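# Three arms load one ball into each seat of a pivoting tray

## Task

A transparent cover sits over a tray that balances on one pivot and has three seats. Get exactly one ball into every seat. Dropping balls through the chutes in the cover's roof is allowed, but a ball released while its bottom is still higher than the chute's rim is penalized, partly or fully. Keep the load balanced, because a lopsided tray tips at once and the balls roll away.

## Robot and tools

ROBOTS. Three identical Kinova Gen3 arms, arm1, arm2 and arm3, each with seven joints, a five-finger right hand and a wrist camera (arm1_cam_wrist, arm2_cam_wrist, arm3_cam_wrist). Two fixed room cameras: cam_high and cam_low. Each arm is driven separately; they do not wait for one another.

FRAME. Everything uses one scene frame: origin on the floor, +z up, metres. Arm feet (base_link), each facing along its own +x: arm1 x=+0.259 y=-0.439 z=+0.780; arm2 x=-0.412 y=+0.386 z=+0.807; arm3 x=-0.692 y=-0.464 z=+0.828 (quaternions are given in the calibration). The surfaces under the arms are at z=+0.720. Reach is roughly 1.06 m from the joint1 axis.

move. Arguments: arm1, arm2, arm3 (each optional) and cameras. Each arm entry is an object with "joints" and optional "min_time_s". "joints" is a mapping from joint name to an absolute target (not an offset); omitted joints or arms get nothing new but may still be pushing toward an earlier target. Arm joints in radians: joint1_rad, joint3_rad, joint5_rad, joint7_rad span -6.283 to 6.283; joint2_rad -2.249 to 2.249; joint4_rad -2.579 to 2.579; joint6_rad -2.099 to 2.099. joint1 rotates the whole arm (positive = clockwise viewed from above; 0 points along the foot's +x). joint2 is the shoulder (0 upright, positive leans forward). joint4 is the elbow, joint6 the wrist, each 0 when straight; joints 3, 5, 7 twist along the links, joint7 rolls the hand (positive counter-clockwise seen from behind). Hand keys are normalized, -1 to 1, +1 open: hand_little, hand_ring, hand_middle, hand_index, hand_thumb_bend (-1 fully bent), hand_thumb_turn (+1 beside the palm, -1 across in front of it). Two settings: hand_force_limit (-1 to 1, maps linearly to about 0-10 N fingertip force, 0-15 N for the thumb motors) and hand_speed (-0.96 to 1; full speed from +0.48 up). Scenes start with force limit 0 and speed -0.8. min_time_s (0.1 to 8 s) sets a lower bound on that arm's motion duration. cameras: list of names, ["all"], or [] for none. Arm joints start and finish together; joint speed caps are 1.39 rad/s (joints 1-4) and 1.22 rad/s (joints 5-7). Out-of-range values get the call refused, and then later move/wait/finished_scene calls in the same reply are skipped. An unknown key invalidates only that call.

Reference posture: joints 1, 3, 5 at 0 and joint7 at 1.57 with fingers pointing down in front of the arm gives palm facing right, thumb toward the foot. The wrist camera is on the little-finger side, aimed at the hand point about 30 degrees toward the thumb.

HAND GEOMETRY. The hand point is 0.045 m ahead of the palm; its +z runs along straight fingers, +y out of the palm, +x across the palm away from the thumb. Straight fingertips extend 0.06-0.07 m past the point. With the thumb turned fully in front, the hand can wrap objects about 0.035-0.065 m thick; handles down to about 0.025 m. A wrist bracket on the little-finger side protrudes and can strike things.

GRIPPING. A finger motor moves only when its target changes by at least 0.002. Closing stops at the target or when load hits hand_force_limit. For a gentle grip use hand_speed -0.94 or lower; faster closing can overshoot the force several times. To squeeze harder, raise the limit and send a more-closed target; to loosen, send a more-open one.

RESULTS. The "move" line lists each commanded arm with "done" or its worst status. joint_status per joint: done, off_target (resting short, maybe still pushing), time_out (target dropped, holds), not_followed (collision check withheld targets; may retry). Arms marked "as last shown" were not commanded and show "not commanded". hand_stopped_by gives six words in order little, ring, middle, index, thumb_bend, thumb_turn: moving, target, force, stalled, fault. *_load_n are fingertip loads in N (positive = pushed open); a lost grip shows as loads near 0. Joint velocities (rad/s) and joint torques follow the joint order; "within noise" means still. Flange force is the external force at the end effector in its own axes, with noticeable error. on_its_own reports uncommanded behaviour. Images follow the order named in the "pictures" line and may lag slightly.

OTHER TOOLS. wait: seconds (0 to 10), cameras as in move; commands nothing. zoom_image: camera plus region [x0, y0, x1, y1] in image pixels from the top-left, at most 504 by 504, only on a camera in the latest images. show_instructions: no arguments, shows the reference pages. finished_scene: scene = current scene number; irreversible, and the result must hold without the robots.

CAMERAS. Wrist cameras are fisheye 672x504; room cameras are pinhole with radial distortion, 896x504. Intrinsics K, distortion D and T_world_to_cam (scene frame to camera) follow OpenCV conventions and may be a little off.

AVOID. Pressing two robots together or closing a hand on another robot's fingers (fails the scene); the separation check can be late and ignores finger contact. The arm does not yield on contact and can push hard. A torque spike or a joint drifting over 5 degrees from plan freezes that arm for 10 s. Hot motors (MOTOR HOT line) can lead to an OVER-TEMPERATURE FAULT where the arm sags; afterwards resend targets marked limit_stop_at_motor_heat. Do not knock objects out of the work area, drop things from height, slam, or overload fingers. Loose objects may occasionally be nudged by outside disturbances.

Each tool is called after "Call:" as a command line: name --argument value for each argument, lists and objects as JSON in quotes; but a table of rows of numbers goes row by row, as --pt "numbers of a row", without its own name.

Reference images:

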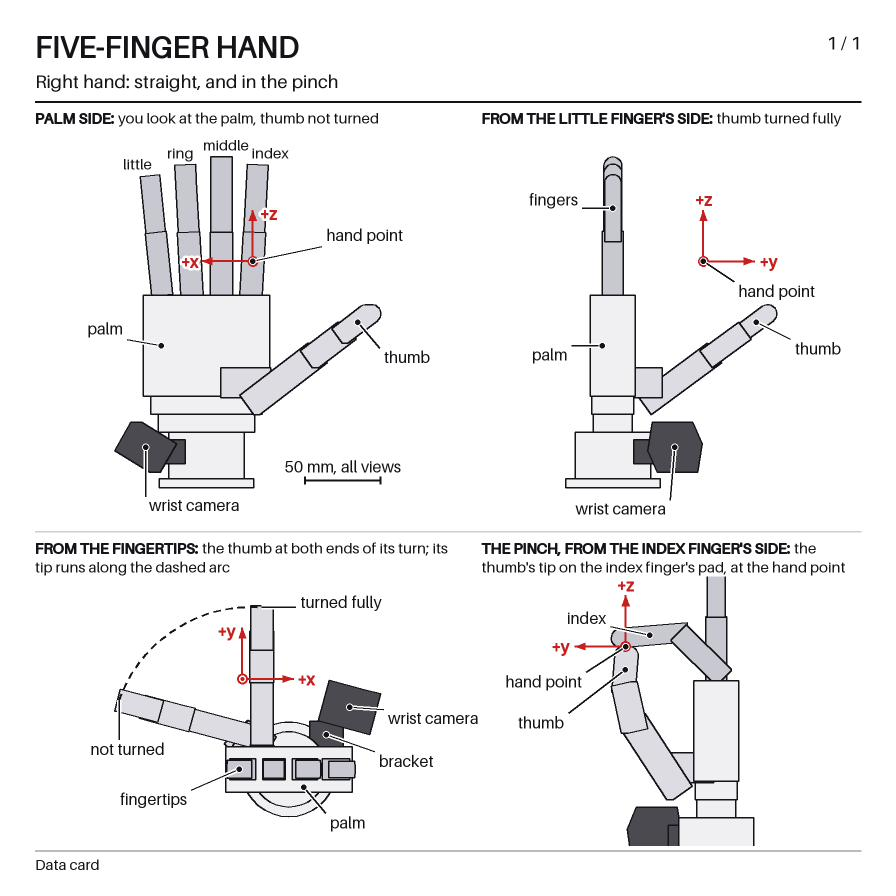

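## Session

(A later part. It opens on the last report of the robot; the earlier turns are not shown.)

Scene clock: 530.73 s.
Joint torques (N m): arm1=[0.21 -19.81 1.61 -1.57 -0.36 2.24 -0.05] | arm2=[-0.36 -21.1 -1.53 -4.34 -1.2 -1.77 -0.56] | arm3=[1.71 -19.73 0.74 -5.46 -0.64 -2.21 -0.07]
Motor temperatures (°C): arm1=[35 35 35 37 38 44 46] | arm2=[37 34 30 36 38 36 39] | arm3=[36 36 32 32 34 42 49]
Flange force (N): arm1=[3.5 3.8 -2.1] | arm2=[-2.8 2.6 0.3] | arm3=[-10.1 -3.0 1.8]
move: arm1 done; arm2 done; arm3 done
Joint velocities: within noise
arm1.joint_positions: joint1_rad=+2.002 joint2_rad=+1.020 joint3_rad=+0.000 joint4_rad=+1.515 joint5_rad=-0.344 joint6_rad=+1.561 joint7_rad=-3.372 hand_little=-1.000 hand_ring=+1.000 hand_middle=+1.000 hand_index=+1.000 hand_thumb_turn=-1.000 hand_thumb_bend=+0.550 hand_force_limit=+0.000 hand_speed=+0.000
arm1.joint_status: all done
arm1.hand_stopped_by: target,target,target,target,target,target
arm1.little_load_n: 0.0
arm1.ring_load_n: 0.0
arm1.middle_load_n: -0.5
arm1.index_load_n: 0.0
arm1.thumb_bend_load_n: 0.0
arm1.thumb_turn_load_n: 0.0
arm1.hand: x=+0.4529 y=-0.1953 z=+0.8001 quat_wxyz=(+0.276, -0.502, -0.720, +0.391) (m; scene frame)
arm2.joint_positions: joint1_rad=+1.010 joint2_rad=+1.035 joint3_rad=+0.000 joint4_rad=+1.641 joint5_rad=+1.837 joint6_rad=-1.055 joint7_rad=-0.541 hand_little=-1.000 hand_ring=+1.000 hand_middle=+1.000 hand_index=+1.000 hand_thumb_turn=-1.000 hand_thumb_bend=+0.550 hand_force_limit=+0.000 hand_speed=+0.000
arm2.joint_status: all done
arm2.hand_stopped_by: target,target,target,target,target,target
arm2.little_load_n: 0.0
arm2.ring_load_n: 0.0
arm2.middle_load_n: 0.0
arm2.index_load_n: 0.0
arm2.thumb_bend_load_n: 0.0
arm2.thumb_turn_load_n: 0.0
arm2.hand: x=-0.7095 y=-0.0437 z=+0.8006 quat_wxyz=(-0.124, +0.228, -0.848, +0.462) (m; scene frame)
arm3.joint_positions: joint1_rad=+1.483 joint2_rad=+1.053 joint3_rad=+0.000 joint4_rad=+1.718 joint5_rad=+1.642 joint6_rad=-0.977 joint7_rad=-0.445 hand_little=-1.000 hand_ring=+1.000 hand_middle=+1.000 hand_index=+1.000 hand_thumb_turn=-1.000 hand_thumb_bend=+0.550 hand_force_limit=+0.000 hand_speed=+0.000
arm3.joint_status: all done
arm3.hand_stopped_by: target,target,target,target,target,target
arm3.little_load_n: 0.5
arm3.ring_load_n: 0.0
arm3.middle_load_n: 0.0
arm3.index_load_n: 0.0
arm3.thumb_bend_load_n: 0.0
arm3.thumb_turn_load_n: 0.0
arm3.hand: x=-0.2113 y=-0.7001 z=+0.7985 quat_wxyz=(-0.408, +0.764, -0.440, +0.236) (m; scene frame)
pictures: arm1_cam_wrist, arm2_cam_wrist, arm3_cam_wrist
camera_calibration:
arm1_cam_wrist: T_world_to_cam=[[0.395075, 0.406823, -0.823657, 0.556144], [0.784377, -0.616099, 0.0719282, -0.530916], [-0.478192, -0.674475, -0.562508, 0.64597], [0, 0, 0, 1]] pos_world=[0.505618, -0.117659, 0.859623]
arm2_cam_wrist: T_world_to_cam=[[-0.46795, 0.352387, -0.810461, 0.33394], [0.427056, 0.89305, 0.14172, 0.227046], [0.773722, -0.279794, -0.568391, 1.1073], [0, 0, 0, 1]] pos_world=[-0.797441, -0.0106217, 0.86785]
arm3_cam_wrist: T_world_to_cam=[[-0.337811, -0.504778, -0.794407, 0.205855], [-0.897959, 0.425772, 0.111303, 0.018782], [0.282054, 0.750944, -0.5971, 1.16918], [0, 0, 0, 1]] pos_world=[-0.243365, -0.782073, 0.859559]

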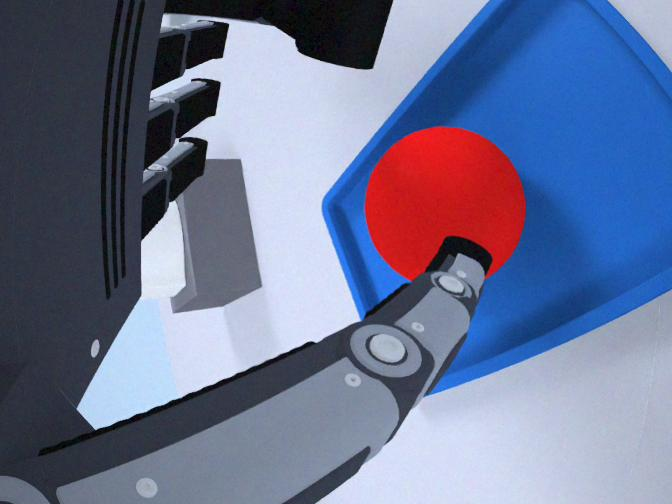

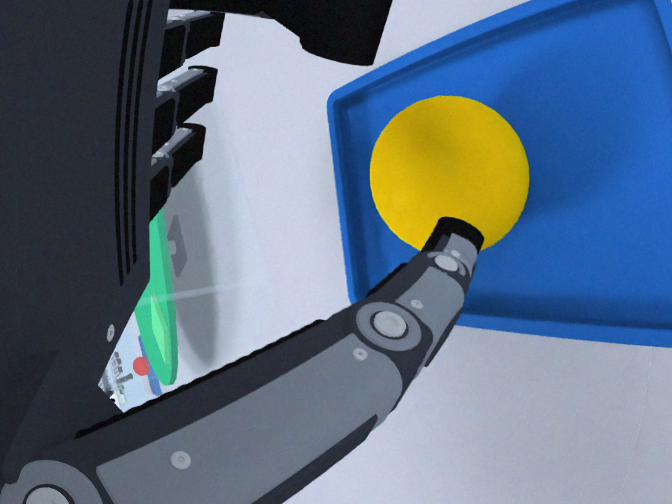

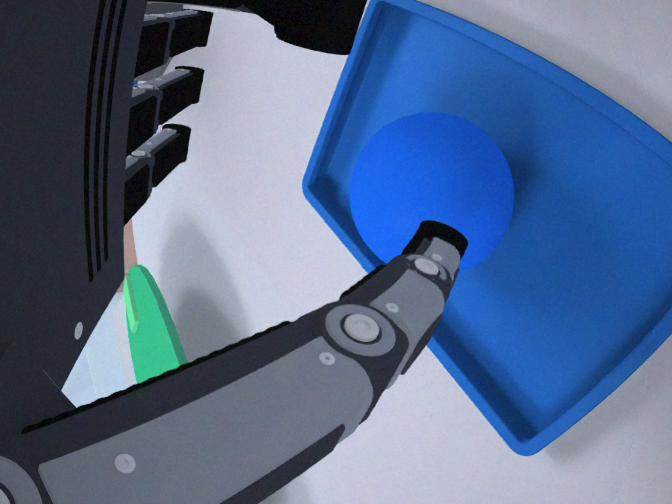

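Call:
move --arm1 '{"joints": {"joint1_rad": 2.0057, "joint2_rad": 1.0962, "joint4_rad": 1.4831, "joint5_rad": -0.3399, "joint6_rad": 1.5204, "joint7_rad": -3.3552}}' --arm2 '{"joints": {"joint1_rad": 1.0178, "joint2_rad": 1.1118, "joint4_rad": 1.6171, "joint5_rad": 1.815, "joint6_rad": -1.0437, "joint7_rad": -0.4826}}' --arm3 '{"joints": {"joint1_rad": 1.4913, "joint2_rad": 1.1242, "joint4_rad": 1.71, "joint5_rad": 1.6068, "joint6_rad": -0.974, "joint7_rad": -0.3688}}' --cameras '["arm1_cam_wrist","arm2_cam_wrist","arm3_cam_wrist"]'

Call:
move --arm1 '{"joints": {"hand_index": 0.0, "hand_middle": 0.0, "hand_speed": -0.94, "hand_force_limit": -0.4}}' --arm2 '{"joints": {"hand_index": 0.0, "hand_middle": 0.0, "hand_speed": -0.94, "hand_force_limit": -0.4}}' --arm3 '{"joints": {"hand_index": 0.0, "hand_middle": 0.0, "hand_speed": -0.94, "hand_force_limit": -0.4}}' --cameras '["all"]'

Scene clock: 558.73 s.
Joint torques (N m): arm1=[0.26 -20.2 1.62 -1.25 -0.33 2.23 -0.05] | arm2=[-0.3 -21.21 -1.46 -4.03 -1.13 -1.85 -0.61] | arm3=[1.72 -19.85 0.71 -4.99 -0.53 -2.27 -0.07]
Motor temperatures (°C): arm1=[35 35 35 37 38 44 46] | arm2=[37 34 30 36 38 36 39] | arm3=[36 36 32 32 34 41 49]
Flange force (N): arm1=[3.6 4.0 -2.0] | arm2=[-3.7 2.0 0.2] | arm3=[-10.1 -3.7 1.5]
move: arm1 done; arm2 done; arm3 done
Joint velocities: within noise
arm1.joint_positions: joint1_rad=+2.006 joint2_rad=+1.096 joint3_rad=+0.000 joint4_rad=+1.483 joint5_rad=-0.340 joint6_rad=+1.520 joint7_rad=-3.355 hand_little=-1.000 hand_ring=+1.000 hand_middle=+1.000 hand_index=+1.000 hand_thumb_turn=-1.000 hand_thumb_bend=+0.550 hand_force_limit=+0.000 hand_speed=+0.000
arm1.joint_status: all done
arm1.hand_stopped_by: target,target,target,target,target,target
arm1.little_load_n: 0.0
arm1.ring_load_n: 0.0
arm1.middle_load_n: 0.0
arm1.index_load_n: 0.0
arm1.thumb_bend_load_n: -0.5
arm1.thumb_turn_load_n: 0.0
arm1.hand: x=+0.4573 y=-0.1943 z=+0.7647 quat_wxyz=(+0.276, -0.502, -0.720, +0.391) (m; scene frame)
arm2.joint_positions: joint1_rad=+1.018 joint2_rad=+1.112 joint3_rad=+0.000 joint4_rad=+1.617 joint5_rad=+1.815 joint6_rad=-1.044 joint7_rad=-0.483 hand_little=-1.000 hand_ring=+1.000 hand_middle=+1.000 hand_index=+1.000 hand_thumb_turn=-1.000 hand_thumb_bend=+0.550 hand_force_limit=+0.000 hand_speed=+0.000
arm2.joint_status: all done
arm2.hand_stopped_by: target,target,target,target,target,target
arm2.little_load_n: 0.0
arm2.ring_load_n: 0.0
arm2.middle_load_n: 0.0
arm2.index_load_n: 0.0
arm2.thumb_bend_load_n: 0.0
arm2.thumb_turn_load_n: 0.0
arm2.hand: x=-0.7118 y=-0.0405 z=+0.7651 quat_wxyz=(-0.124, +0.228, -0.848, +0.461) (m; scene frame)
arm3.joint_positions: joint1_rad=+1.491 joint2_rad=+1.124 joint3_rad=+0.000 joint4_rad=+1.710 joint5_rad=+1.607 joint6_rad=-0.974 joint7_rad=-0.369 hand_little=-1.000 hand_ring=+1.000 hand_middle=+1.000 hand_index=+1.000 hand_thumb_turn=-1.000 hand_thumb_bend=+0.550 hand_force_limit=+0.000 hand_speed=+0.000
arm3.joint_status: all done
arm3.hand_stopped_by: target,target,target,target,target,target
arm3.little_load_n: 0.0
arm3.ring_load_n: -0.5
arm3.middle_load_n: 0.0
arm3.index_load_n: 0.0
arm3.thumb_bend_load_n: 0.0
arm3.thumb_turn_load_n: 0.0
arm3.hand: x=-0.2183 y=-0.6995 z=+0.7649 quat_wxyz=(-0.407, +0.764, -0.441, +0.236) (m; scene frame)
pictures: arm1_cam_wrist, arm2_cam_wrist, arm3_cam_wrist
camera_calibration:
arm1_cam_wrist: T_world_to_cam=[[0.394819, 0.407009, -0.823688, 0.524935], [0.784917, -0.615385, 0.0721547, -0.531435], [-0.477518, -0.675015, -0.562434, 0.628332], [0, 0, 0, 1]] pos_world=[0.509918, -0.116557, 0.824123]
arm2_cam_wrist: T_world_to_cam=[[-0.468075, 0.353405, -0.809945, 0.302604], [0.427272, 0.892802, 0.142633, 0.229645], [0.773527, -0.279304, -0.568898, 1.09002], [0, 0, 0, 1]] pos_world=[-0.799641, -0.00752238, 0.832448]
arm3_cam_wrist: T_world_to_cam=[[-0.339247, -0.505495, -0.793338, 0.175481], [-0.897508, 0.426534, 0.112016, 0.0161691], [0.281762, 0.750029, -0.598387, 1.151], [0, 0, 0, 1]] pos_world=[-0.250266, -0.781478, 0.82615]

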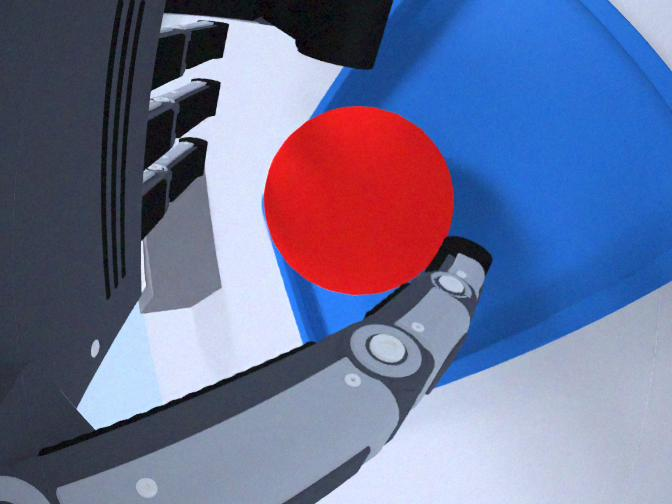

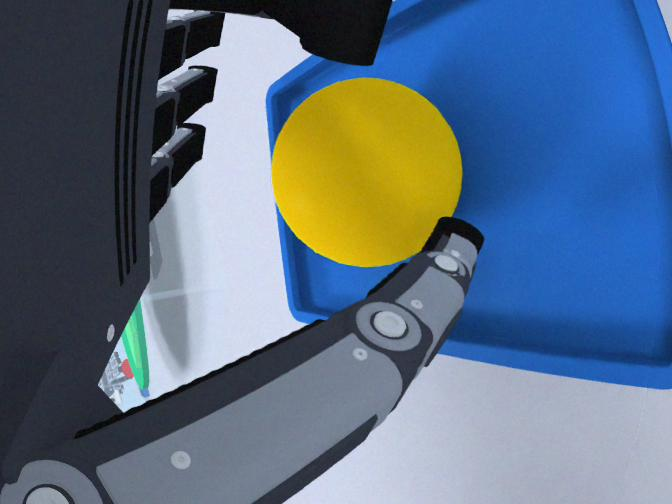

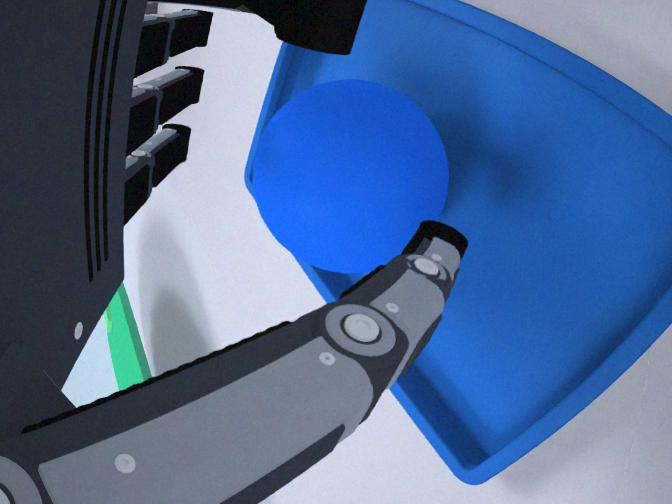

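Scene clock: 563.43 s.
Joint torques (N m): arm1=[0.34 -19.88 1.84 -1.67 -0.17 1.68 0] | arm2=[0.01 -20.63 -0.95 -3.88 -0.89 -1.35 -0.54] | arm3=[1.99 -19.5 1.14 -4.94 -0.47 -1.93 -0.02]
Motor temperatures (°C): arm1=[35 35 35 37 38 44 46] | arm2=[37 34 30 36 38 36 39] | arm3=[36 36 32 32 34 41 49]
Flange force (N): arm1=[3.6 2.2 -2.3] | arm2=[-3.4 0.7 -0.1] | arm3=[-10.1 -4.6 1.5]
move: arm1 off_target; arm2 off_target; arm3 off_target
Joint velocities: within noise
arm1.joint_positions: joint1_rad=+2.006 joint2_rad=+1.096 joint3_rad=+0.000 joint4_rad=+1.483 joint5_rad=-0.340 joint6_rad=+1.520 joint7_rad=-3.355 hand_little=-1.000 hand_ring=+1.000 hand_middle=+0.290 hand_index=+0.295 hand_thumb_turn=-1.000 hand_thumb_bend=+0.551 hand_force_limit=-0.400 hand_speed=-0.940
arm1.joint_status: hand_middle off_target (ended at +0.290, target +0.000); hand_index off_target (ended at +0.295, target +0.000); the others done
arm1.hand_stopped_by: target,target,force,force,target,target
arm1.little_load_n: 0.0
arm1.ring_load_n: 0.0
arm1.middle_load_n: 4.0
arm1.index_load_n: 3.0
arm1.thumb_bend_load_n: 4.0
arm1.thumb_turn_load_n: 0.5
arm1.hand: x=+0.4573 y=-0.1943 z=+0.7647 quat_wxyz=(+0.276, -0.502, -0.720, +0.391) (m; scene frame)
arm2.joint_positions: joint1_rad=+1.018 joint2_rad=+1.112 joint3_rad=+0.000 joint4_rad=+1.617 joint5_rad=+1.815 joint6_rad=-1.044 joint7_rad=-0.483 hand_little=-1.000 hand_ring=+1.000 hand_middle=+0.307 hand_index=+0.268 hand_thumb_turn=-1.000 hand_thumb_bend=+0.551 hand_force_limit=-0.400 hand_speed=-0.940
arm2.joint_status: hand_middle off_target (ended at +0.307, target +0.000); hand_index off_target (ended at +0.268, target +0.000); the others done
arm2.hand_stopped_by: target,target,force,force,target,target
arm2.little_load_n: 0.0
arm2.ring_load_n: 0.0
arm2.middle_load_n: 1.0
arm2.index_load_n: 4.5
arm2.thumb_bend_load_n: 4.0
arm2.thumb_turn_load_n: -0.5
arm2.hand: x=-0.7118 y=-0.0405 z=+0.7651 quat_wxyz=(-0.124, +0.228, -0.848, +0.461) (m; scene frame)
arm3.joint_positions: joint1_rad=+1.491 joint2_rad=+1.124 joint3_rad=+0.000 joint4_rad=+1.710 joint5_rad=+1.607 joint6_rad=-0.974 joint7_rad=-0.369 hand_little=-1.000 hand_ring=+1.000 hand_middle=+0.307 hand_index=+0.267 hand_thumb_turn=-1.000 hand_thumb_bend=+0.551 hand_force_limit=-0.400 hand_speed=-0.940
arm3.joint_status: hand_middle off_target (ended at +0.307, target +0.000); hand_index off_target (ended at +0.267, target +0.000); the others done
arm3.hand_stopped_by: target,target,force,force,target,target
arm3.little_load_n: 0.0
arm3.ring_load_n: 0.0
arm3.middle_load_n: 1.0
arm3.index_load_n: 4.0
arm3.thumb_bend_load_n: 4.5
arm3.thumb_turn_load_n: -0.5
arm3.hand: x=-0.2183 y=-0.6995 z=+0.7649 quat_wxyz=(-0.407, +0.764, -0.441, +0.236) (m; scene frame)
pictures: arm1_cam_wrist, arm2_cam_wrist, arm3_cam_wrist, cam_high, cam_low
camera_calibration:
arm1_cam_wrist: T_world_to_cam=[[0.394819, 0.407009, -0.823688, 0.524935], [0.784917, -0.615385, 0.0721547, -0.531435], [-0.477518, -0.675015, -0.562434, 0.628332], [0, 0, 0, 1]] pos_world=[0.509918, -0.116557, 0.824123]
arm2_cam_wrist: T_world_to_cam=[[-0.468075, 0.353405, -0.809945, 0.302604], [0.427272, 0.892802, 0.142633, 0.229645], [0.773527, -0.279304, -0.568898, 1.09002], [0, 0, 0, 1]] pos_world=[-0.799641, -0.00752238, 0.832448]
arm3_cam_wrist: T_world_to_cam=[[-0.339314, -0.505433, -0.79335, 0.175522], [-0.897454, 0.426645, 0.112029, 0.016259], [0.281855, 0.750008, -0.59837, 1.151], [0, 0, 0, 1]] pos_world=[-0.250266, -0.781479, 0.82615]

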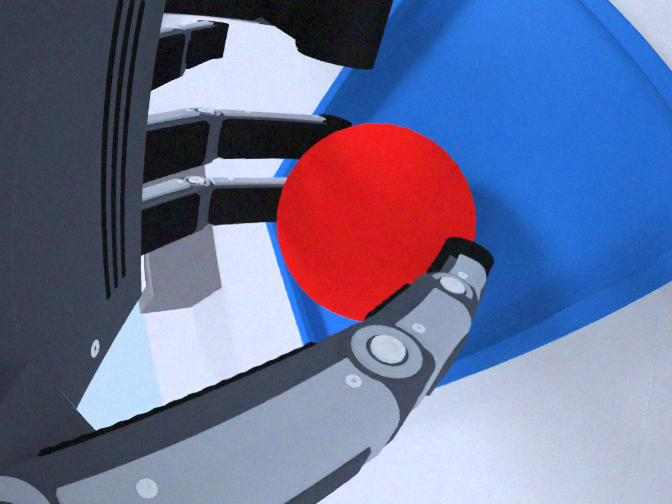

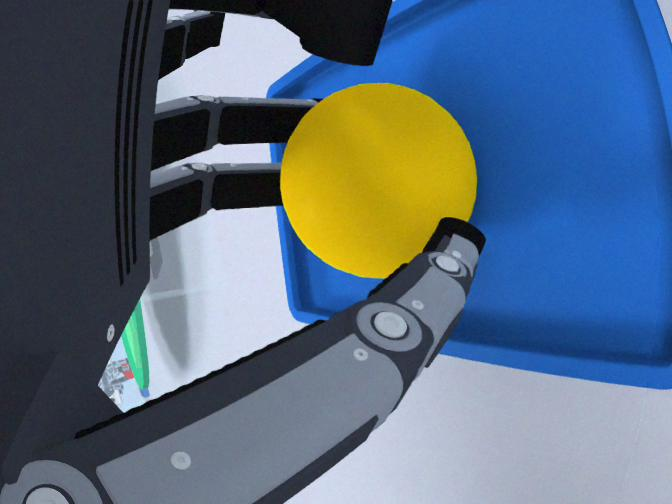

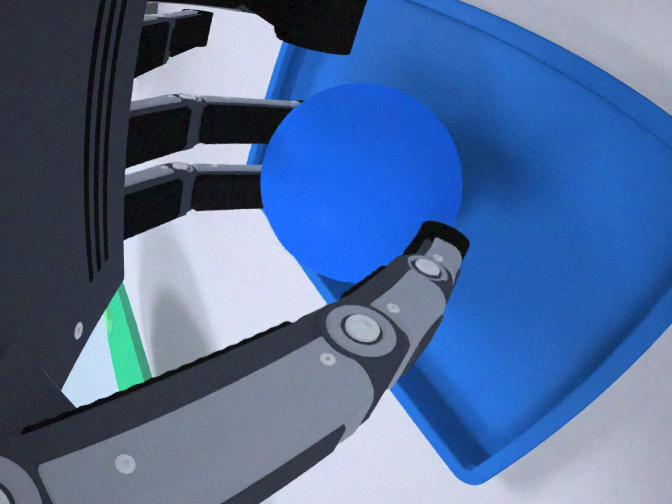

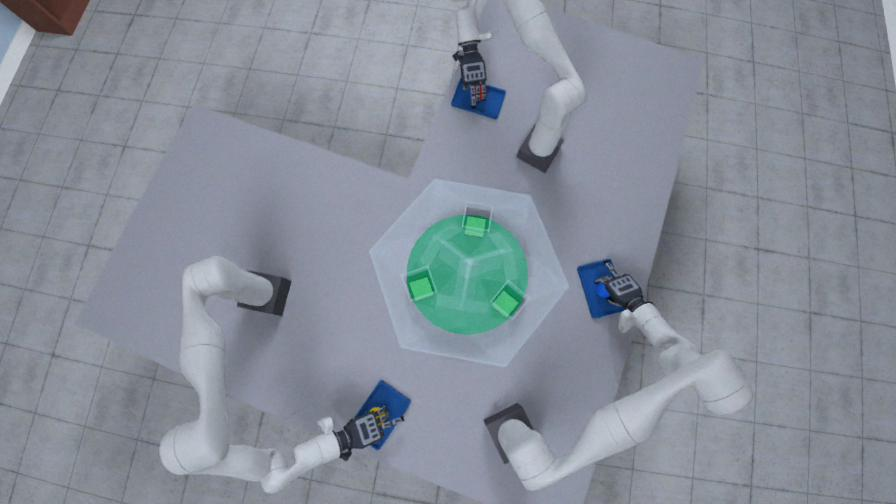

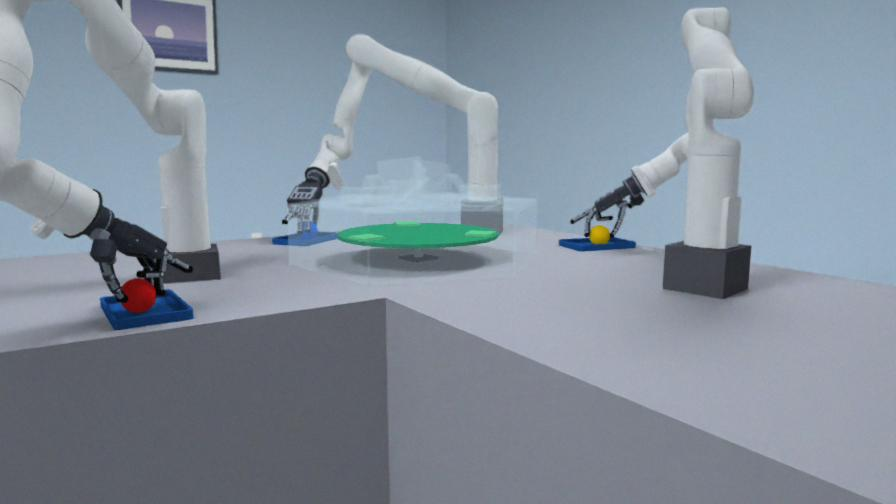

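Call:
move --arm1 '{"joints": {"joint1_rad": 1.9916, "joint2_rad": 0.8436, "joint4_rad": 1.5897, "joint5_rad": -0.3524, "joint6_rad": 1.655, "joint7_rad": -3.4126}, "min_time_s": 1.5}' --arm2 '{"joints": {"joint1_rad": 1.0178, "joint2_rad": 0.6566, "joint4_rad": 1.5838, "joint5_rad": 2.0358, "joint6_rad": -1.2174, "joint7_rad": -0.9889}, "min_time_s": 2.0}' --arm3 '{"joints": {"joint1_rad": 1.4913, "joint2_rad": 0.6303, "joint4_rad": 1.7059, "joint5_rad": 1.9132, "joint6_rad": -1.0708, "joint7_rad": -0.9441}, "min_time_s": 2.0}' --cameras '["arm1_cam_wrist","arm2_cam_wrist","arm3_cam_wrist", "cam_low"]'

Scene clock: 634.27 s.
Joint torques (N m): arm1=[0.26 -18.52 1.63 -2.27 -0.42 2.2 -0.04] | arm2=[-0.38 -18.79 -1.2 -7.04 -1.88 -1.18 -0.54] | arm3=[1.69 -17.26 1.25 -8.53 -1.34 -1.52 -0.07]
Motor temperatures (°C): arm1=[35 36 35 36 38 44 46] | arm2=[37 35 30 36 38 36 39] | arm3=[36 37 32 32 34 41 49]
Flange force (N): arm1=[3.6 3.3 -2.5] | arm2=[-2.0 3.0 0.4] | arm3=[-10.5 0.6 3.9]
move: arm1 done; arm2 done; arm3 done
Joint velocities: within noise
arm1.joint_positions: joint1_rad=+1.992 joint2_rad=+0.844 joint3_rad=+0.000 joint4_rad=+1.590 joint5_rad=-0.352 joint6_rad=+1.655 joint7_rad=-3.413 hand_little=-1.000 hand_ring=+1.000 hand_middle=+0.290 hand_index=+0.295 hand_thumb_turn=-1.000 hand_thumb_bend=+0.550 hand_force_limit=-0.400 hand_speed=-0.940
arm1.joint_status: all done
arm1.hand_stopped_by: target,target,force,force,target,target
arm1.little_load_n: 0.0
arm1.ring_load_n: 0.0
arm1.middle_load_n: 0.0
arm1.index_load_n: 0.0
arm1.thumb_bend_load_n: 0.0
arm1.thumb_turn_load_n: 0.0
arm1.hand: x=+0.4363 y=-0.2050 z=+0.8794 quat_wxyz=(+0.276, -0.502, -0.720, +0.391) (m; scene frame)
arm2.joint_positions: joint1_rad=+1.018 joint2_rad=+0.657 joint3_rad=+0.000 joint4_rad=+1.584 joint5_rad=+2.036 joint6_rad=-1.217 joint7_rad=-0.989 hand_little=-1.000 hand_ring=+1.000 hand_middle=+0.307 hand_index=+0.267 hand_thumb_turn=-1.000 hand_thumb_bend=+0.550 hand_force_limit=-0.400 hand_speed=-0.940
arm2.joint_status: all done
arm2.hand_stopped_by: target,target,force,force,target,target
arm2.little_load_n: 0.0
arm2.ring_load_n: 0.0
arm2.middle_load_n: 0.0
arm2.index_load_n: 0.0
arm2.thumb_bend_load_n: 0.0
arm2.thumb_turn_load_n: 0.0
arm2.hand: x=-0.7117 y=-0.0401 z=+1.0049 quat_wxyz=(-0.124, +0.228, -0.848, +0.461) (m; scene frame)
arm3.joint_positions: joint1_rad=+1.491 joint2_rad=+0.630 joint3_rad=+0.000 joint4_rad=+1.706 joint5_rad=+1.913 joint6_rad=-1.071 joint7_rad=-0.944 hand_little=-1.000 hand_ring=+1.000 hand_middle=+0.307 hand_index=+0.267 hand_thumb_turn=-1.000 hand_thumb_bend=+0.550 hand_force_limit=-0.400 hand_speed=-0.940
arm3.joint_status: all done
arm3.hand_stopped_by: target,target,force,force,target,target
arm3.little_load_n: 0.0
arm3.ring_load_n: 0.0
arm3.middle_load_n: 0.0
arm3.index_load_n: 0.0
arm3.thumb_bend_load_n: 0.0
arm3.thumb_turn_load_n: 0.0
arm3.hand: x=-0.2152 y=-0.6972 z=+1.0050 quat_wxyz=(-0.407, +0.764, -0.441, +0.236) (m; scene frame)
pictures: arm1_cam_wrist, arm2_cam_wrist, arm3_cam_wrist, cam_low
camera_calibration:
arm1_cam_wrist: T_world_to_cam=[[0.394734, 0.407033, -0.823717, 0.632172], [0.784846, -0.615499, 0.0719628, -0.529697], [-0.477705, -0.674897, -0.562417, 0.675787], [0, 0, 0, 1]] pos_world=[0.489018, -0.127257, 0.938923]
arm2_cam_wrist: T_world_to_cam=[[-0.468513, 0.353172, -0.809793, 0.49622], [0.427023, 0.89296, 0.142385, 0.195109], [0.7734, -0.279091, -0.569176, 1.22667], [0, 0, 0, 1]] pos_world=[-0.79954, -0.00712225, 1.07225]
arm3_cam_wrist: T_world_to_cam=[[-0.339329, -0.505487, -0.793309, 0.368097], [-0.897506, 0.426508, 0.112132, -0.00915877], [0.281671, 0.750049, -0.598404, 1.29212], [0, 0, 0, 1]] pos_world=[-0.247267, -0.779178, 1.06625]

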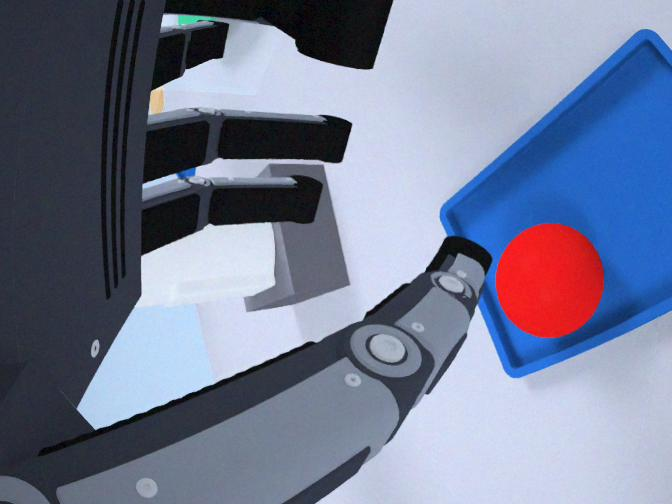

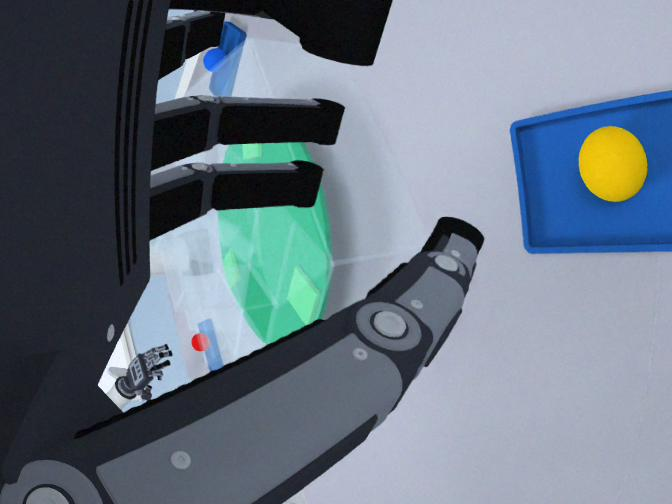

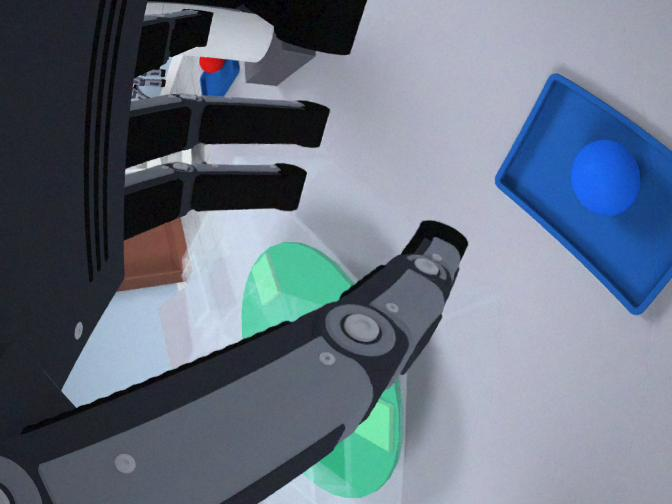

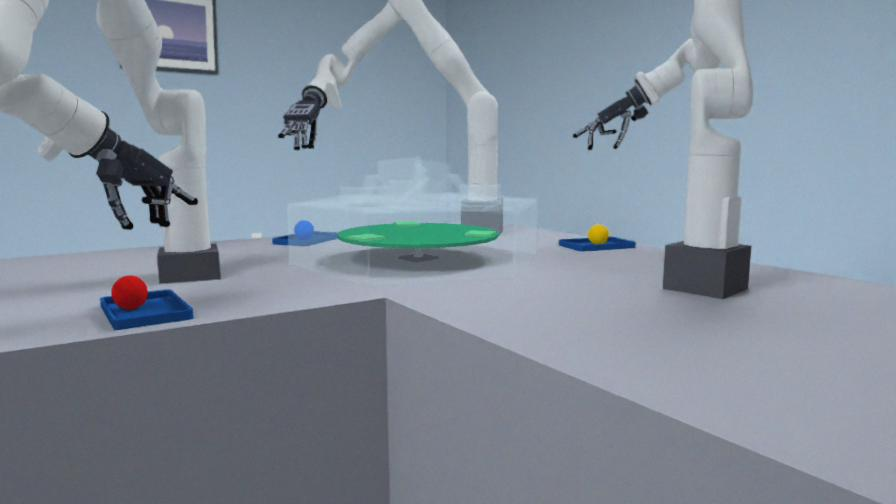

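Call:
move --arm1 '{"joints": {"joint1_rad": 1.817, "joint2_rad": 1.0116, "joint4_rad": 1.507, "joint5_rad": -0.0615, "joint6_rad": 1.6161, "joint7_rad": -3.1844, "hand_index": 1, "hand_middle": 1, "hand_speed": 0}}' --arm2 '{"joints": {"joint1_rad": 1.013, "joint2_rad": 1.037, "joint4_rad": 1.5952, "joint5_rad": 1.864, "joint6_rad": -1.0674, "joint7_rad": -0.5904, "hand_index": 1, "hand_middle": 1, "hand_speed": 0}, "min_time_s": 1.5}' --arm3 '{"joints": {"joint1_rad": 1.4861, "joint2_rad": 1.0403, "joint4_rad": 1.6988, "joint5_rad": 1.6662, "joint6_rad": -0.9784, "joint7_rad": -0.4835, "hand_index": 1, "hand_middle": 1, "hand_speed": 0}, "min_time_s": 1.5}' --cameras '["arm1_cam_wrist","arm2_cam_wrist","arm3_cam_wrist"]'

Scene clock: 724.47 s.
Joint torques (N m): arm1=[0.22 -19.67 2.13 -1.54 0 2.26 -0.03] | arm2=[-0.3 -21.23 -1.53 -4.6 -1.31 -1.8 -0.55] | arm3=[1.75 -19.82 0.74 -5.75 -0.71 -2.18 -0.04]
Motor temperatures (°C): arm1=[35 38 35 36 38 44 46] | arm2=[37 37 30 36 38 36 39] | arm3=[36 38 32 32 34 42 49]
Flange force (N): arm1=[1.9 4.3 -3.1] | arm2=[-2.8 2.2 0.3] | arm3=[-10.3 -2.9 1.8]
move: arm1 done; arm2 done; arm3 done
Joint velocities: within noise
arm1.joint_positions: joint1_rad=+1.817 joint2_rad=+1.012 joint3_rad=+0.000 joint4_rad=+1.507 joint5_rad=-0.062 joint6_rad=+1.616 joint7_rad=-3.184 hand_little=-1.000 hand_ring=+1.000 hand_middle=+1.000 hand_index=+1.000 hand_thumb_turn=-1.000 hand_thumb_bend=+0.550 hand_force_limit=-0.400 hand_speed=+0.000
arm1.joint_status: all done
arm1.hand_stopped_by: target,target,target,target,target,target
arm1.little_load_n: 0.0
arm1.ring_load_n: 0.0
arm1.middle_load_n: -0.5
arm1.index_load_n: 0.0
arm1.thumb_bend_load_n: 0.0
arm1.thumb_turn_load_n: 0.0
arm1.hand: x=+0.4665 y=-0.2164 z=+0.8061 quat_wxyz=(+0.165, -0.299, -0.827, +0.448) (m; scene frame)
arm2.joint_positions: joint1_rad=+1.013 joint2_rad=+1.037 joint3_rad=+0.000 joint4_rad=+1.595 joint5_rad=+1.864 joint6_rad=-1.067 joint7_rad=-0.590 hand_little=-1.000 hand_ring=+1.000 hand_middle=+1.000 hand_index=+1.000 hand_thumb_turn=-1.000 hand_thumb_bend=+0.550 hand_force_limit=-0.400 hand_speed=+0.000
arm2.joint_status: all done
arm2.hand_stopped_by: target,target,target,target,target,target
arm2.little_load_n: 0.0
arm2.ring_load_n: 0.0
arm2.middle_load_n: 0.0
arm2.index_load_n: 0.0
arm2.thumb_bend_load_n: 0.0
arm2.thumb_turn_load_n: 0.0
arm2.hand: x=-0.7210 y=-0.0489 z=+0.8063 quat_wxyz=(-0.124, +0.228, -0.848, +0.461) (m; scene frame)
arm3.joint_positions: joint1_rad=+1.486 joint2_rad=+1.040 joint3_rad=+0.000 joint4_rad=+1.699 joint5_rad=+1.666 joint6_rad=-0.978 joint7_rad=-0.483 hand_little=-1.000 hand_ring=+1.000 hand_middle=+1.000 hand_index=+1.000 hand_thumb_turn=-1.000 hand_thumb_bend=+0.550 hand_force_limit=-0.400 hand_speed=+0.000
arm3.joint_status: all done
arm3.hand_stopped_by: target,target,target,target,target,target
arm3.little_load_n: 0.0
arm3.ring_load_n: 0.0
arm3.middle_load_n: -0.5
arm3.index_load_n: 0.0
arm3.thumb_bend_load_n: 0.0
arm3.thumb_turn_load_n: 0.0
arm3.hand: x=-0.2084 y=-0.7064 z=+0.8064 quat_wxyz=(-0.407, +0.765, -0.441, +0.236) (m; scene frame)
pictures: arm1_cam_wrist, arm2_cam_wrist, arm3_cam_wrist
camera_calibration:
arm1_cam_wrist: T_world_to_cam=[[0.139651, 0.552715, -0.821586, 0.713346], [0.987335, -0.140806, 0.073099, -0.547773], [-0.0752813, -0.821389, -0.565378, 0.424167], [0, 0, 0, 1]] pos_world=[0.473148, -0.123, 0.865932]
arm2_cam_wrist: T_world_to_cam=[[-0.468137, 0.353342, -0.809937, 0.334577], [0.427164, 0.892855, 0.142618, 0.235126], [0.773549, -0.279211, -0.568914, 1.11826], [0, 0, 0, 1]] pos_world=[-0.808841, -0.0159223, 0.873648]
arm3_cam_wrist: T_world_to_cam=[[-0.33933, -0.505571, -0.793255, 0.208123], [-0.897476, 0.426601, 0.112024, 0.0234027], [0.281767, 0.74994, -0.598496, 1.17825], [0, 0, 0, 1]] pos_world=[-0.240366, -0.788379, 0.86765]

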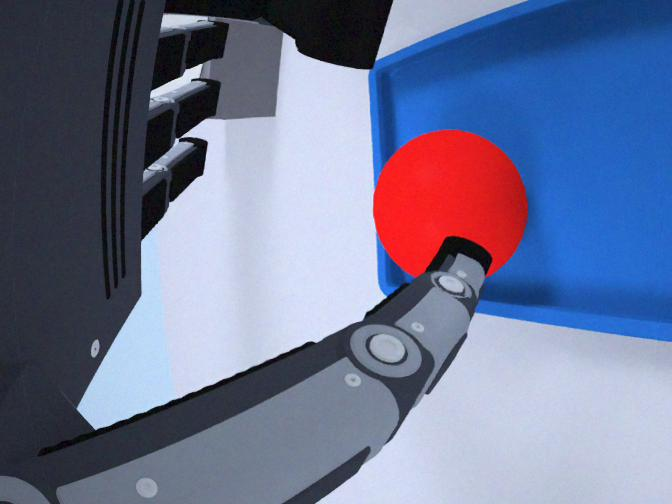

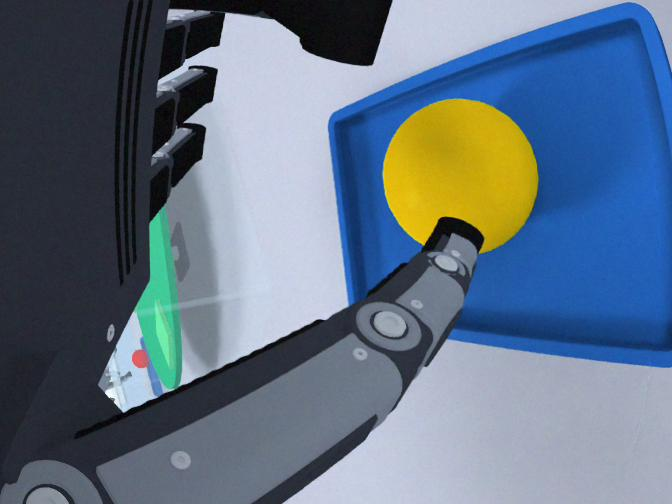

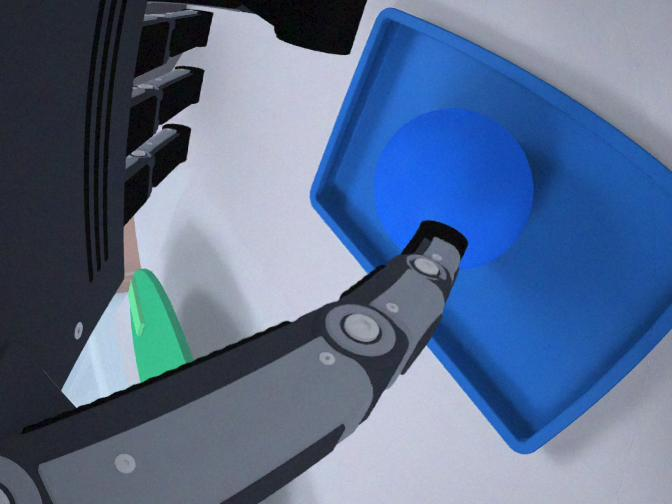

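Call:
move --arm1 '{"joints": {"joint1_rad": 1.817, "joint2_rad": 1.111, "joint4_rad": 1.4852, "joint5_rad": -0.0615, "joint6_rad": 1.5391, "joint7_rad": -3.1797}}' --arm2 '{"joints": {"joint1_rad": 1.013, "joint2_rad": 1.143, "joint4_rad": 1.5628, "joint5_rad": 1.8239, "joint6_rad": -1.0476, "joint7_rad": -0.5087}}' --arm3 '{"joints": {"joint1_rad": 1.4861, "joint2_rad": 1.1517, "joint4_rad": 1.6606, "joint5_rad": 1.6168, "joint6_rad": -0.9733, "joint7_rad": -0.3953}}' --cameras '[]'

Call:
move --arm1 '{"joints": {"hand_index": -0.1, "hand_middle": -0.1, "hand_speed": -0.92, "hand_force_limit": -0.1}}' --arm2 '{"joints": {"hand_index": -0.1, "hand_middle": -0.1, "hand_speed": -0.92, "hand_force_limit": -0.1}}' --arm3 '{"joints": {"hand_index": -0.1, "hand_middle": -0.1, "hand_speed": -0.92, "hand_force_limit": -0.1}}' --cameras '["all"]'

Scene clock: 734.90 s.
Joint torques (N m): arm1=[0.21 -20.05 2.22 -0.98 0.01 2.27 -0.05] | arm2=[-0.25 -21.67 -1.6 -4.04 -1.13 -1.81 -0.62] | arm3=[1.73 -20.26 0.65 -5.15 -0.56 -2.24 -0.07]
Motor temperatures (°C): arm1=[35 38 35 36 38 44 46] | arm2=[37 37 30 36 38 36 39] | arm3=[36 38 32 32 34 41 49]
Flange force (N): arm1=[2.0 4.6 -2.8] | arm2=[-3.0 2.1 0.2] | arm3=[-10.2 -3.7 1.3]
move: arm1 done; arm2 done; arm3 done
Joint velocities: within noise
arm1.joint_positions: joint1_rad=+1.817 joint2_rad=+1.111 joint3_rad=+0.000 joint4_rad=+1.485 joint5_rad=-0.061 joint6_rad=+1.539 joint7_rad=-3.180 hand_little=-1.000 hand_ring=+1.000 hand_middle=+1.000 hand_index=+1.000 hand_thumb_turn=-1.000 hand_thumb_bend=+0.550 hand_force_limit=-0.400 hand_speed=+0.000
arm1.joint_status: all done
arm1.hand_stopped_by: target,target,target,target,target,target
arm1.little_load_n: 0.0
arm1.ring_load_n: 0.0
arm1.middle_load_n: 0.0
arm1.index_load_n: -0.5
arm1.thumb_bend_load_n: 0.0
arm1.thumb_turn_load_n: 0.0
arm1.hand: x=+0.4662 y=-0.2163 z=+0.7563 quat_wxyz=(+0.165, -0.299, -0.826, +0.448) (m; scene frame)
arm2.joint_positions: joint1_rad=+1.013 joint2_rad=+1.143 joint3_rad=+0.000 joint4_rad=+1.563 joint5_rad=+1.824 joint6_rad=-1.048 joint7_rad=-0.509 hand_little=-1.000 hand_ring=+1.000 hand_middle=+1.000 hand_index=+1.000 hand_thumb_turn=-1.000 hand_thumb_bend=+0.550 hand_force_limit=-0.400 hand_speed=+0.000
arm2.joint_status: all done
arm2.hand_stopped_by: target,target,target,target,target,target
arm2.little_load_n: 0.5
arm2.ring_load_n: 0.0
arm2.middle_load_n: 0.0
arm2.index_load_n: 0.0
arm2.thumb_bend_load_n: 0.0
arm2.thumb_turn_load_n: 0.0
arm2.hand: x=-0.7211 y=-0.0490 z=+0.7563 quat_wxyz=(-0.124, +0.228, -0.848, +0.462) (m; scene frame)
arm3.joint_positions: joint1_rad=+1.486 joint2_rad=+1.152 joint3_rad=+0.000 joint4_rad=+1.661 joint5_rad=+1.617 joint6_rad=-0.973 joint7_rad=-0.395 hand_little=-1.000 hand_ring=+1.000 hand_middle=+1.000 hand_index=+1.000 hand_thumb_turn=-1.000 hand_thumb_bend=+0.550 hand_force_limit=-0.400 hand_speed=+0.000
arm3.joint_status: all done
arm3.hand_stopped_by: target,target,target,target,target,target
arm3.little_load_n: 0.0
arm3.ring_load_n: 0.0
arm3.middle_load_n: 0.0
arm3.index_load_n: 0.0
arm3.thumb_bend_load_n: 0.0
arm3.thumb_turn_load_n: 0.0
arm3.hand: x=-0.2091 y=-0.7068 z=+0.7565 quat_wxyz=(-0.407, +0.764, -0.441, +0.236) (m; scene frame)
pictures: none
No camera images: "cameras" was empty.

Scene clock: 739.47 s.
Joint torques (N m): arm1=[0.33 -19.45 2.31 -1.59 0.15 1.38 -0.02] | arm2=[0.07 -20.61 -0.66 -3.98 -0.82 -1.13 -0.51] | arm3=[2.01 -19.27 1.42 -5 -0.39 -1.63 -0.04]
Motor temperatures (°C): arm1=[35 38 35 36 38 44 46] | arm2=[37 37 30 36 38 36 39] | arm3=[36 38 32 32 34 41 49]
Flange force (N): arm1=[2.3 1.8 -3.7] | arm2=[-3.6 -0.3 -0.5] | arm3=[-10.6 -5.6 0.6]
move: arm1 off_target; arm2 off_target; arm3 off_target
Joint velocities: within noise
arm1.joint_positions: joint1_rad=+1.817 joint2_rad=+1.111 joint3_rad=+0.000 joint4_rad=+1.485 joint5_rad=-0.061 joint6_rad=+1.539 joint7_rad=-3.180 hand_little=-1.000 hand_ring=+1.000 hand_middle=+0.284 hand_index=+0.298 hand_thumb_turn=-1.000 hand_thumb_bend=+0.551 hand_force_limit=-0.100 hand_speed=-0.920
arm1.joint_status: hand_middle off_target (ended at +0.284, target -0.100); hand_index off_target (ended at +0.298, target -0.100); the others done
arm1.hand_stopped_by: target,target,force,force,target,target
arm1.little_load_n: 0.0
arm1.ring_load_n: 0.0
arm1.middle_load_n: 7.0
arm1.index_load_n: 1.5
arm1.thumb_bend_load_n: 5.5
arm1.thumb_turn_load_n: 1.0
arm1.hand: x=+0.4662 y=-0.2163 z=+0.7563 quat_wxyz=(+0.165, -0.299, -0.826, +0.448) (m; scene frame)
arm2.joint_positions: joint1_rad=+1.013 joint2_rad=+1.143 joint3_rad=+0.000 joint4_rad=+1.563 joint5_rad=+1.824 joint6_rad=-1.048 joint7_rad=-0.509 hand_little=-1.000 hand_ring=+1.000 hand_middle=+0.299 hand_index=+0.261 hand_thumb_turn=-1.000 hand_thumb_bend=+0.551 hand_force_limit=-0.100 hand_speed=-0.920
arm2.joint_status: hand_middle off_target (ended at +0.299, target -0.100); hand_index off_target (ended at +0.261, target -0.100); the others done
arm2.hand_stopped_by: target,target,force,force,target,target
arm2.little_load_n: 0.0
arm2.ring_load_n: 0.0
arm2.middle_load_n: 2.5
arm2.index_load_n: 5.5
arm2.thumb_bend_load_n: 6.5
arm2.thumb_turn_load_n: -0.5
arm2.hand: x=-0.7211 y=-0.0490 z=+0.7563 quat_wxyz=(-0.124, +0.228, -0.848, +0.462) (m; scene frame)
arm3.joint_positions: joint1_rad=+1.486 joint2_rad=+1.152 joint3_rad=+0.000 joint4_rad=+1.661 joint5_rad=+1.617 joint6_rad=-0.973 joint7_rad=-0.395 hand_little=-1.000 hand_ring=+1.000 hand_middle=+0.299 hand_index=+0.231 hand_thumb_turn=-1.000 hand_thumb_bend=+0.551 hand_force_limit=-0.100 hand_speed=-0.920
arm3.joint_status: hand_middle off_target (ended at +0.299, target -0.100); hand_index off_target (ended at +0.231, target -0.100); the others done
arm3.hand_stopped_by: target,target,force,force,target,target
arm3.little_load_n: 0.0
arm3.ring_load_n: 0.0
arm3.middle_load_n: 3.0
arm3.index_load_n: 5.5
arm3.thumb_bend_load_n: 8.0
arm3.thumb_turn_load_n: -0.5
arm3.hand: x=-0.2091 y=-0.7068 z=+0.7565 quat_wxyz=(-0.407, +0.764, -0.441, +0.236) (m; scene frame)
pictures: arm1_cam_wrist, arm2_cam_wrist, arm3_cam_wrist, cam_high, cam_low
camera_calibration:
arm1_cam_wrist: T_world_to_cam=[[0.139391, 0.552325, -0.821892, 0.672661], [0.987364, -0.140703, 0.0728996, -0.543653], [-0.0753788, -0.821669, -0.564959, 0.395681], [0, 0, 0, 1]] pos_world=[0.472847, -0.122902, 0.81603]
arm2_cam_wrist: T_world_to_cam=[[-0.468304, 0.353146, -0.809925, 0.293922], [0.427059, 0.892938, 0.142414, 0.242474], [0.773506, -0.279193, -0.568981, 1.08989], [0, 0, 0, 1]] pos_world=[-0.80894, -0.0160222, 0.823649]
arm3_cam_wrist: T_world_to_cam=[[-0.339297, -0.505487, -0.793323, 0.16823], [-0.897454, 0.426659, 0.111976, 0.0286262], [0.281876, 0.749963, -0.598415, 1.14886], [0, 0, 0, 1]] pos_world=[-0.241066, -0.788779, 0.81775]

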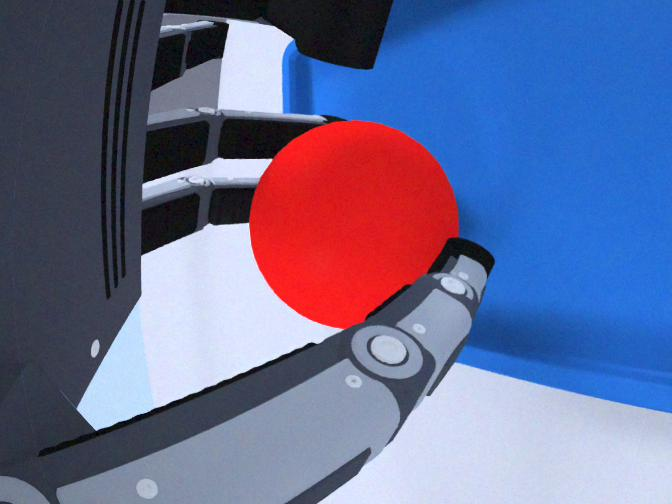

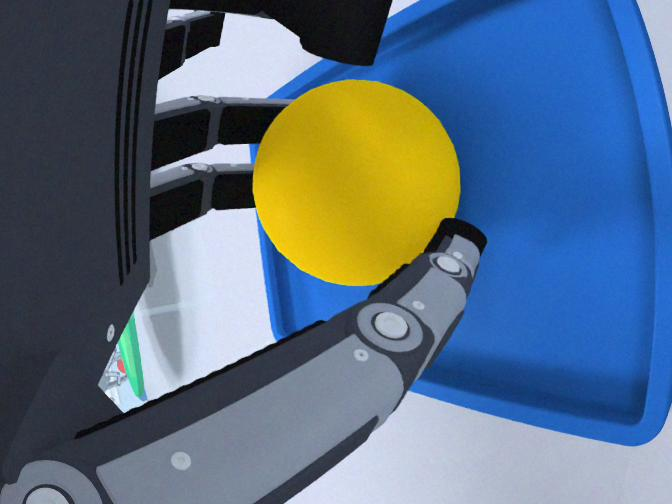

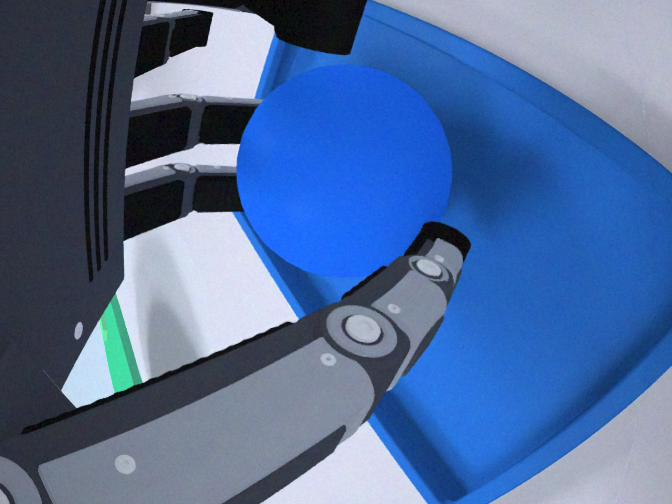

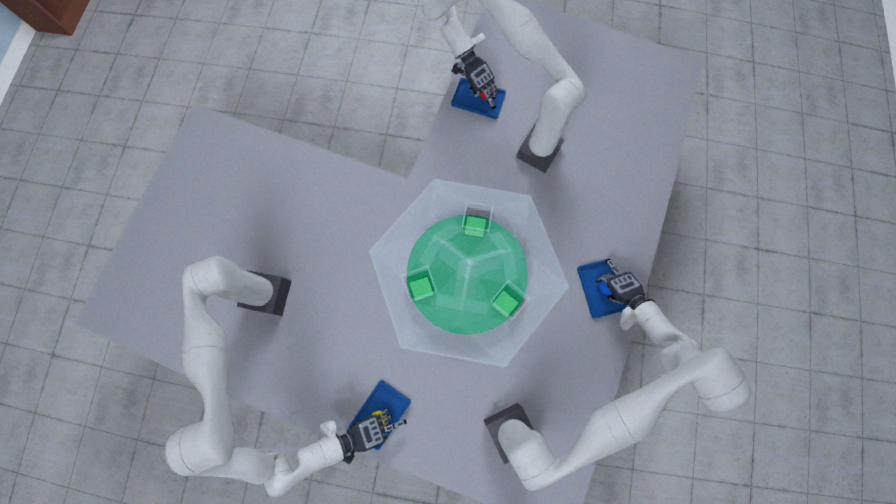

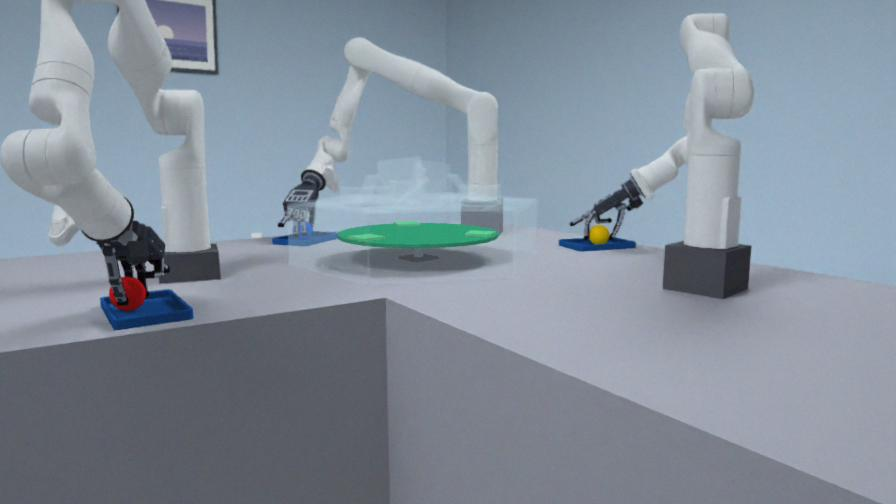

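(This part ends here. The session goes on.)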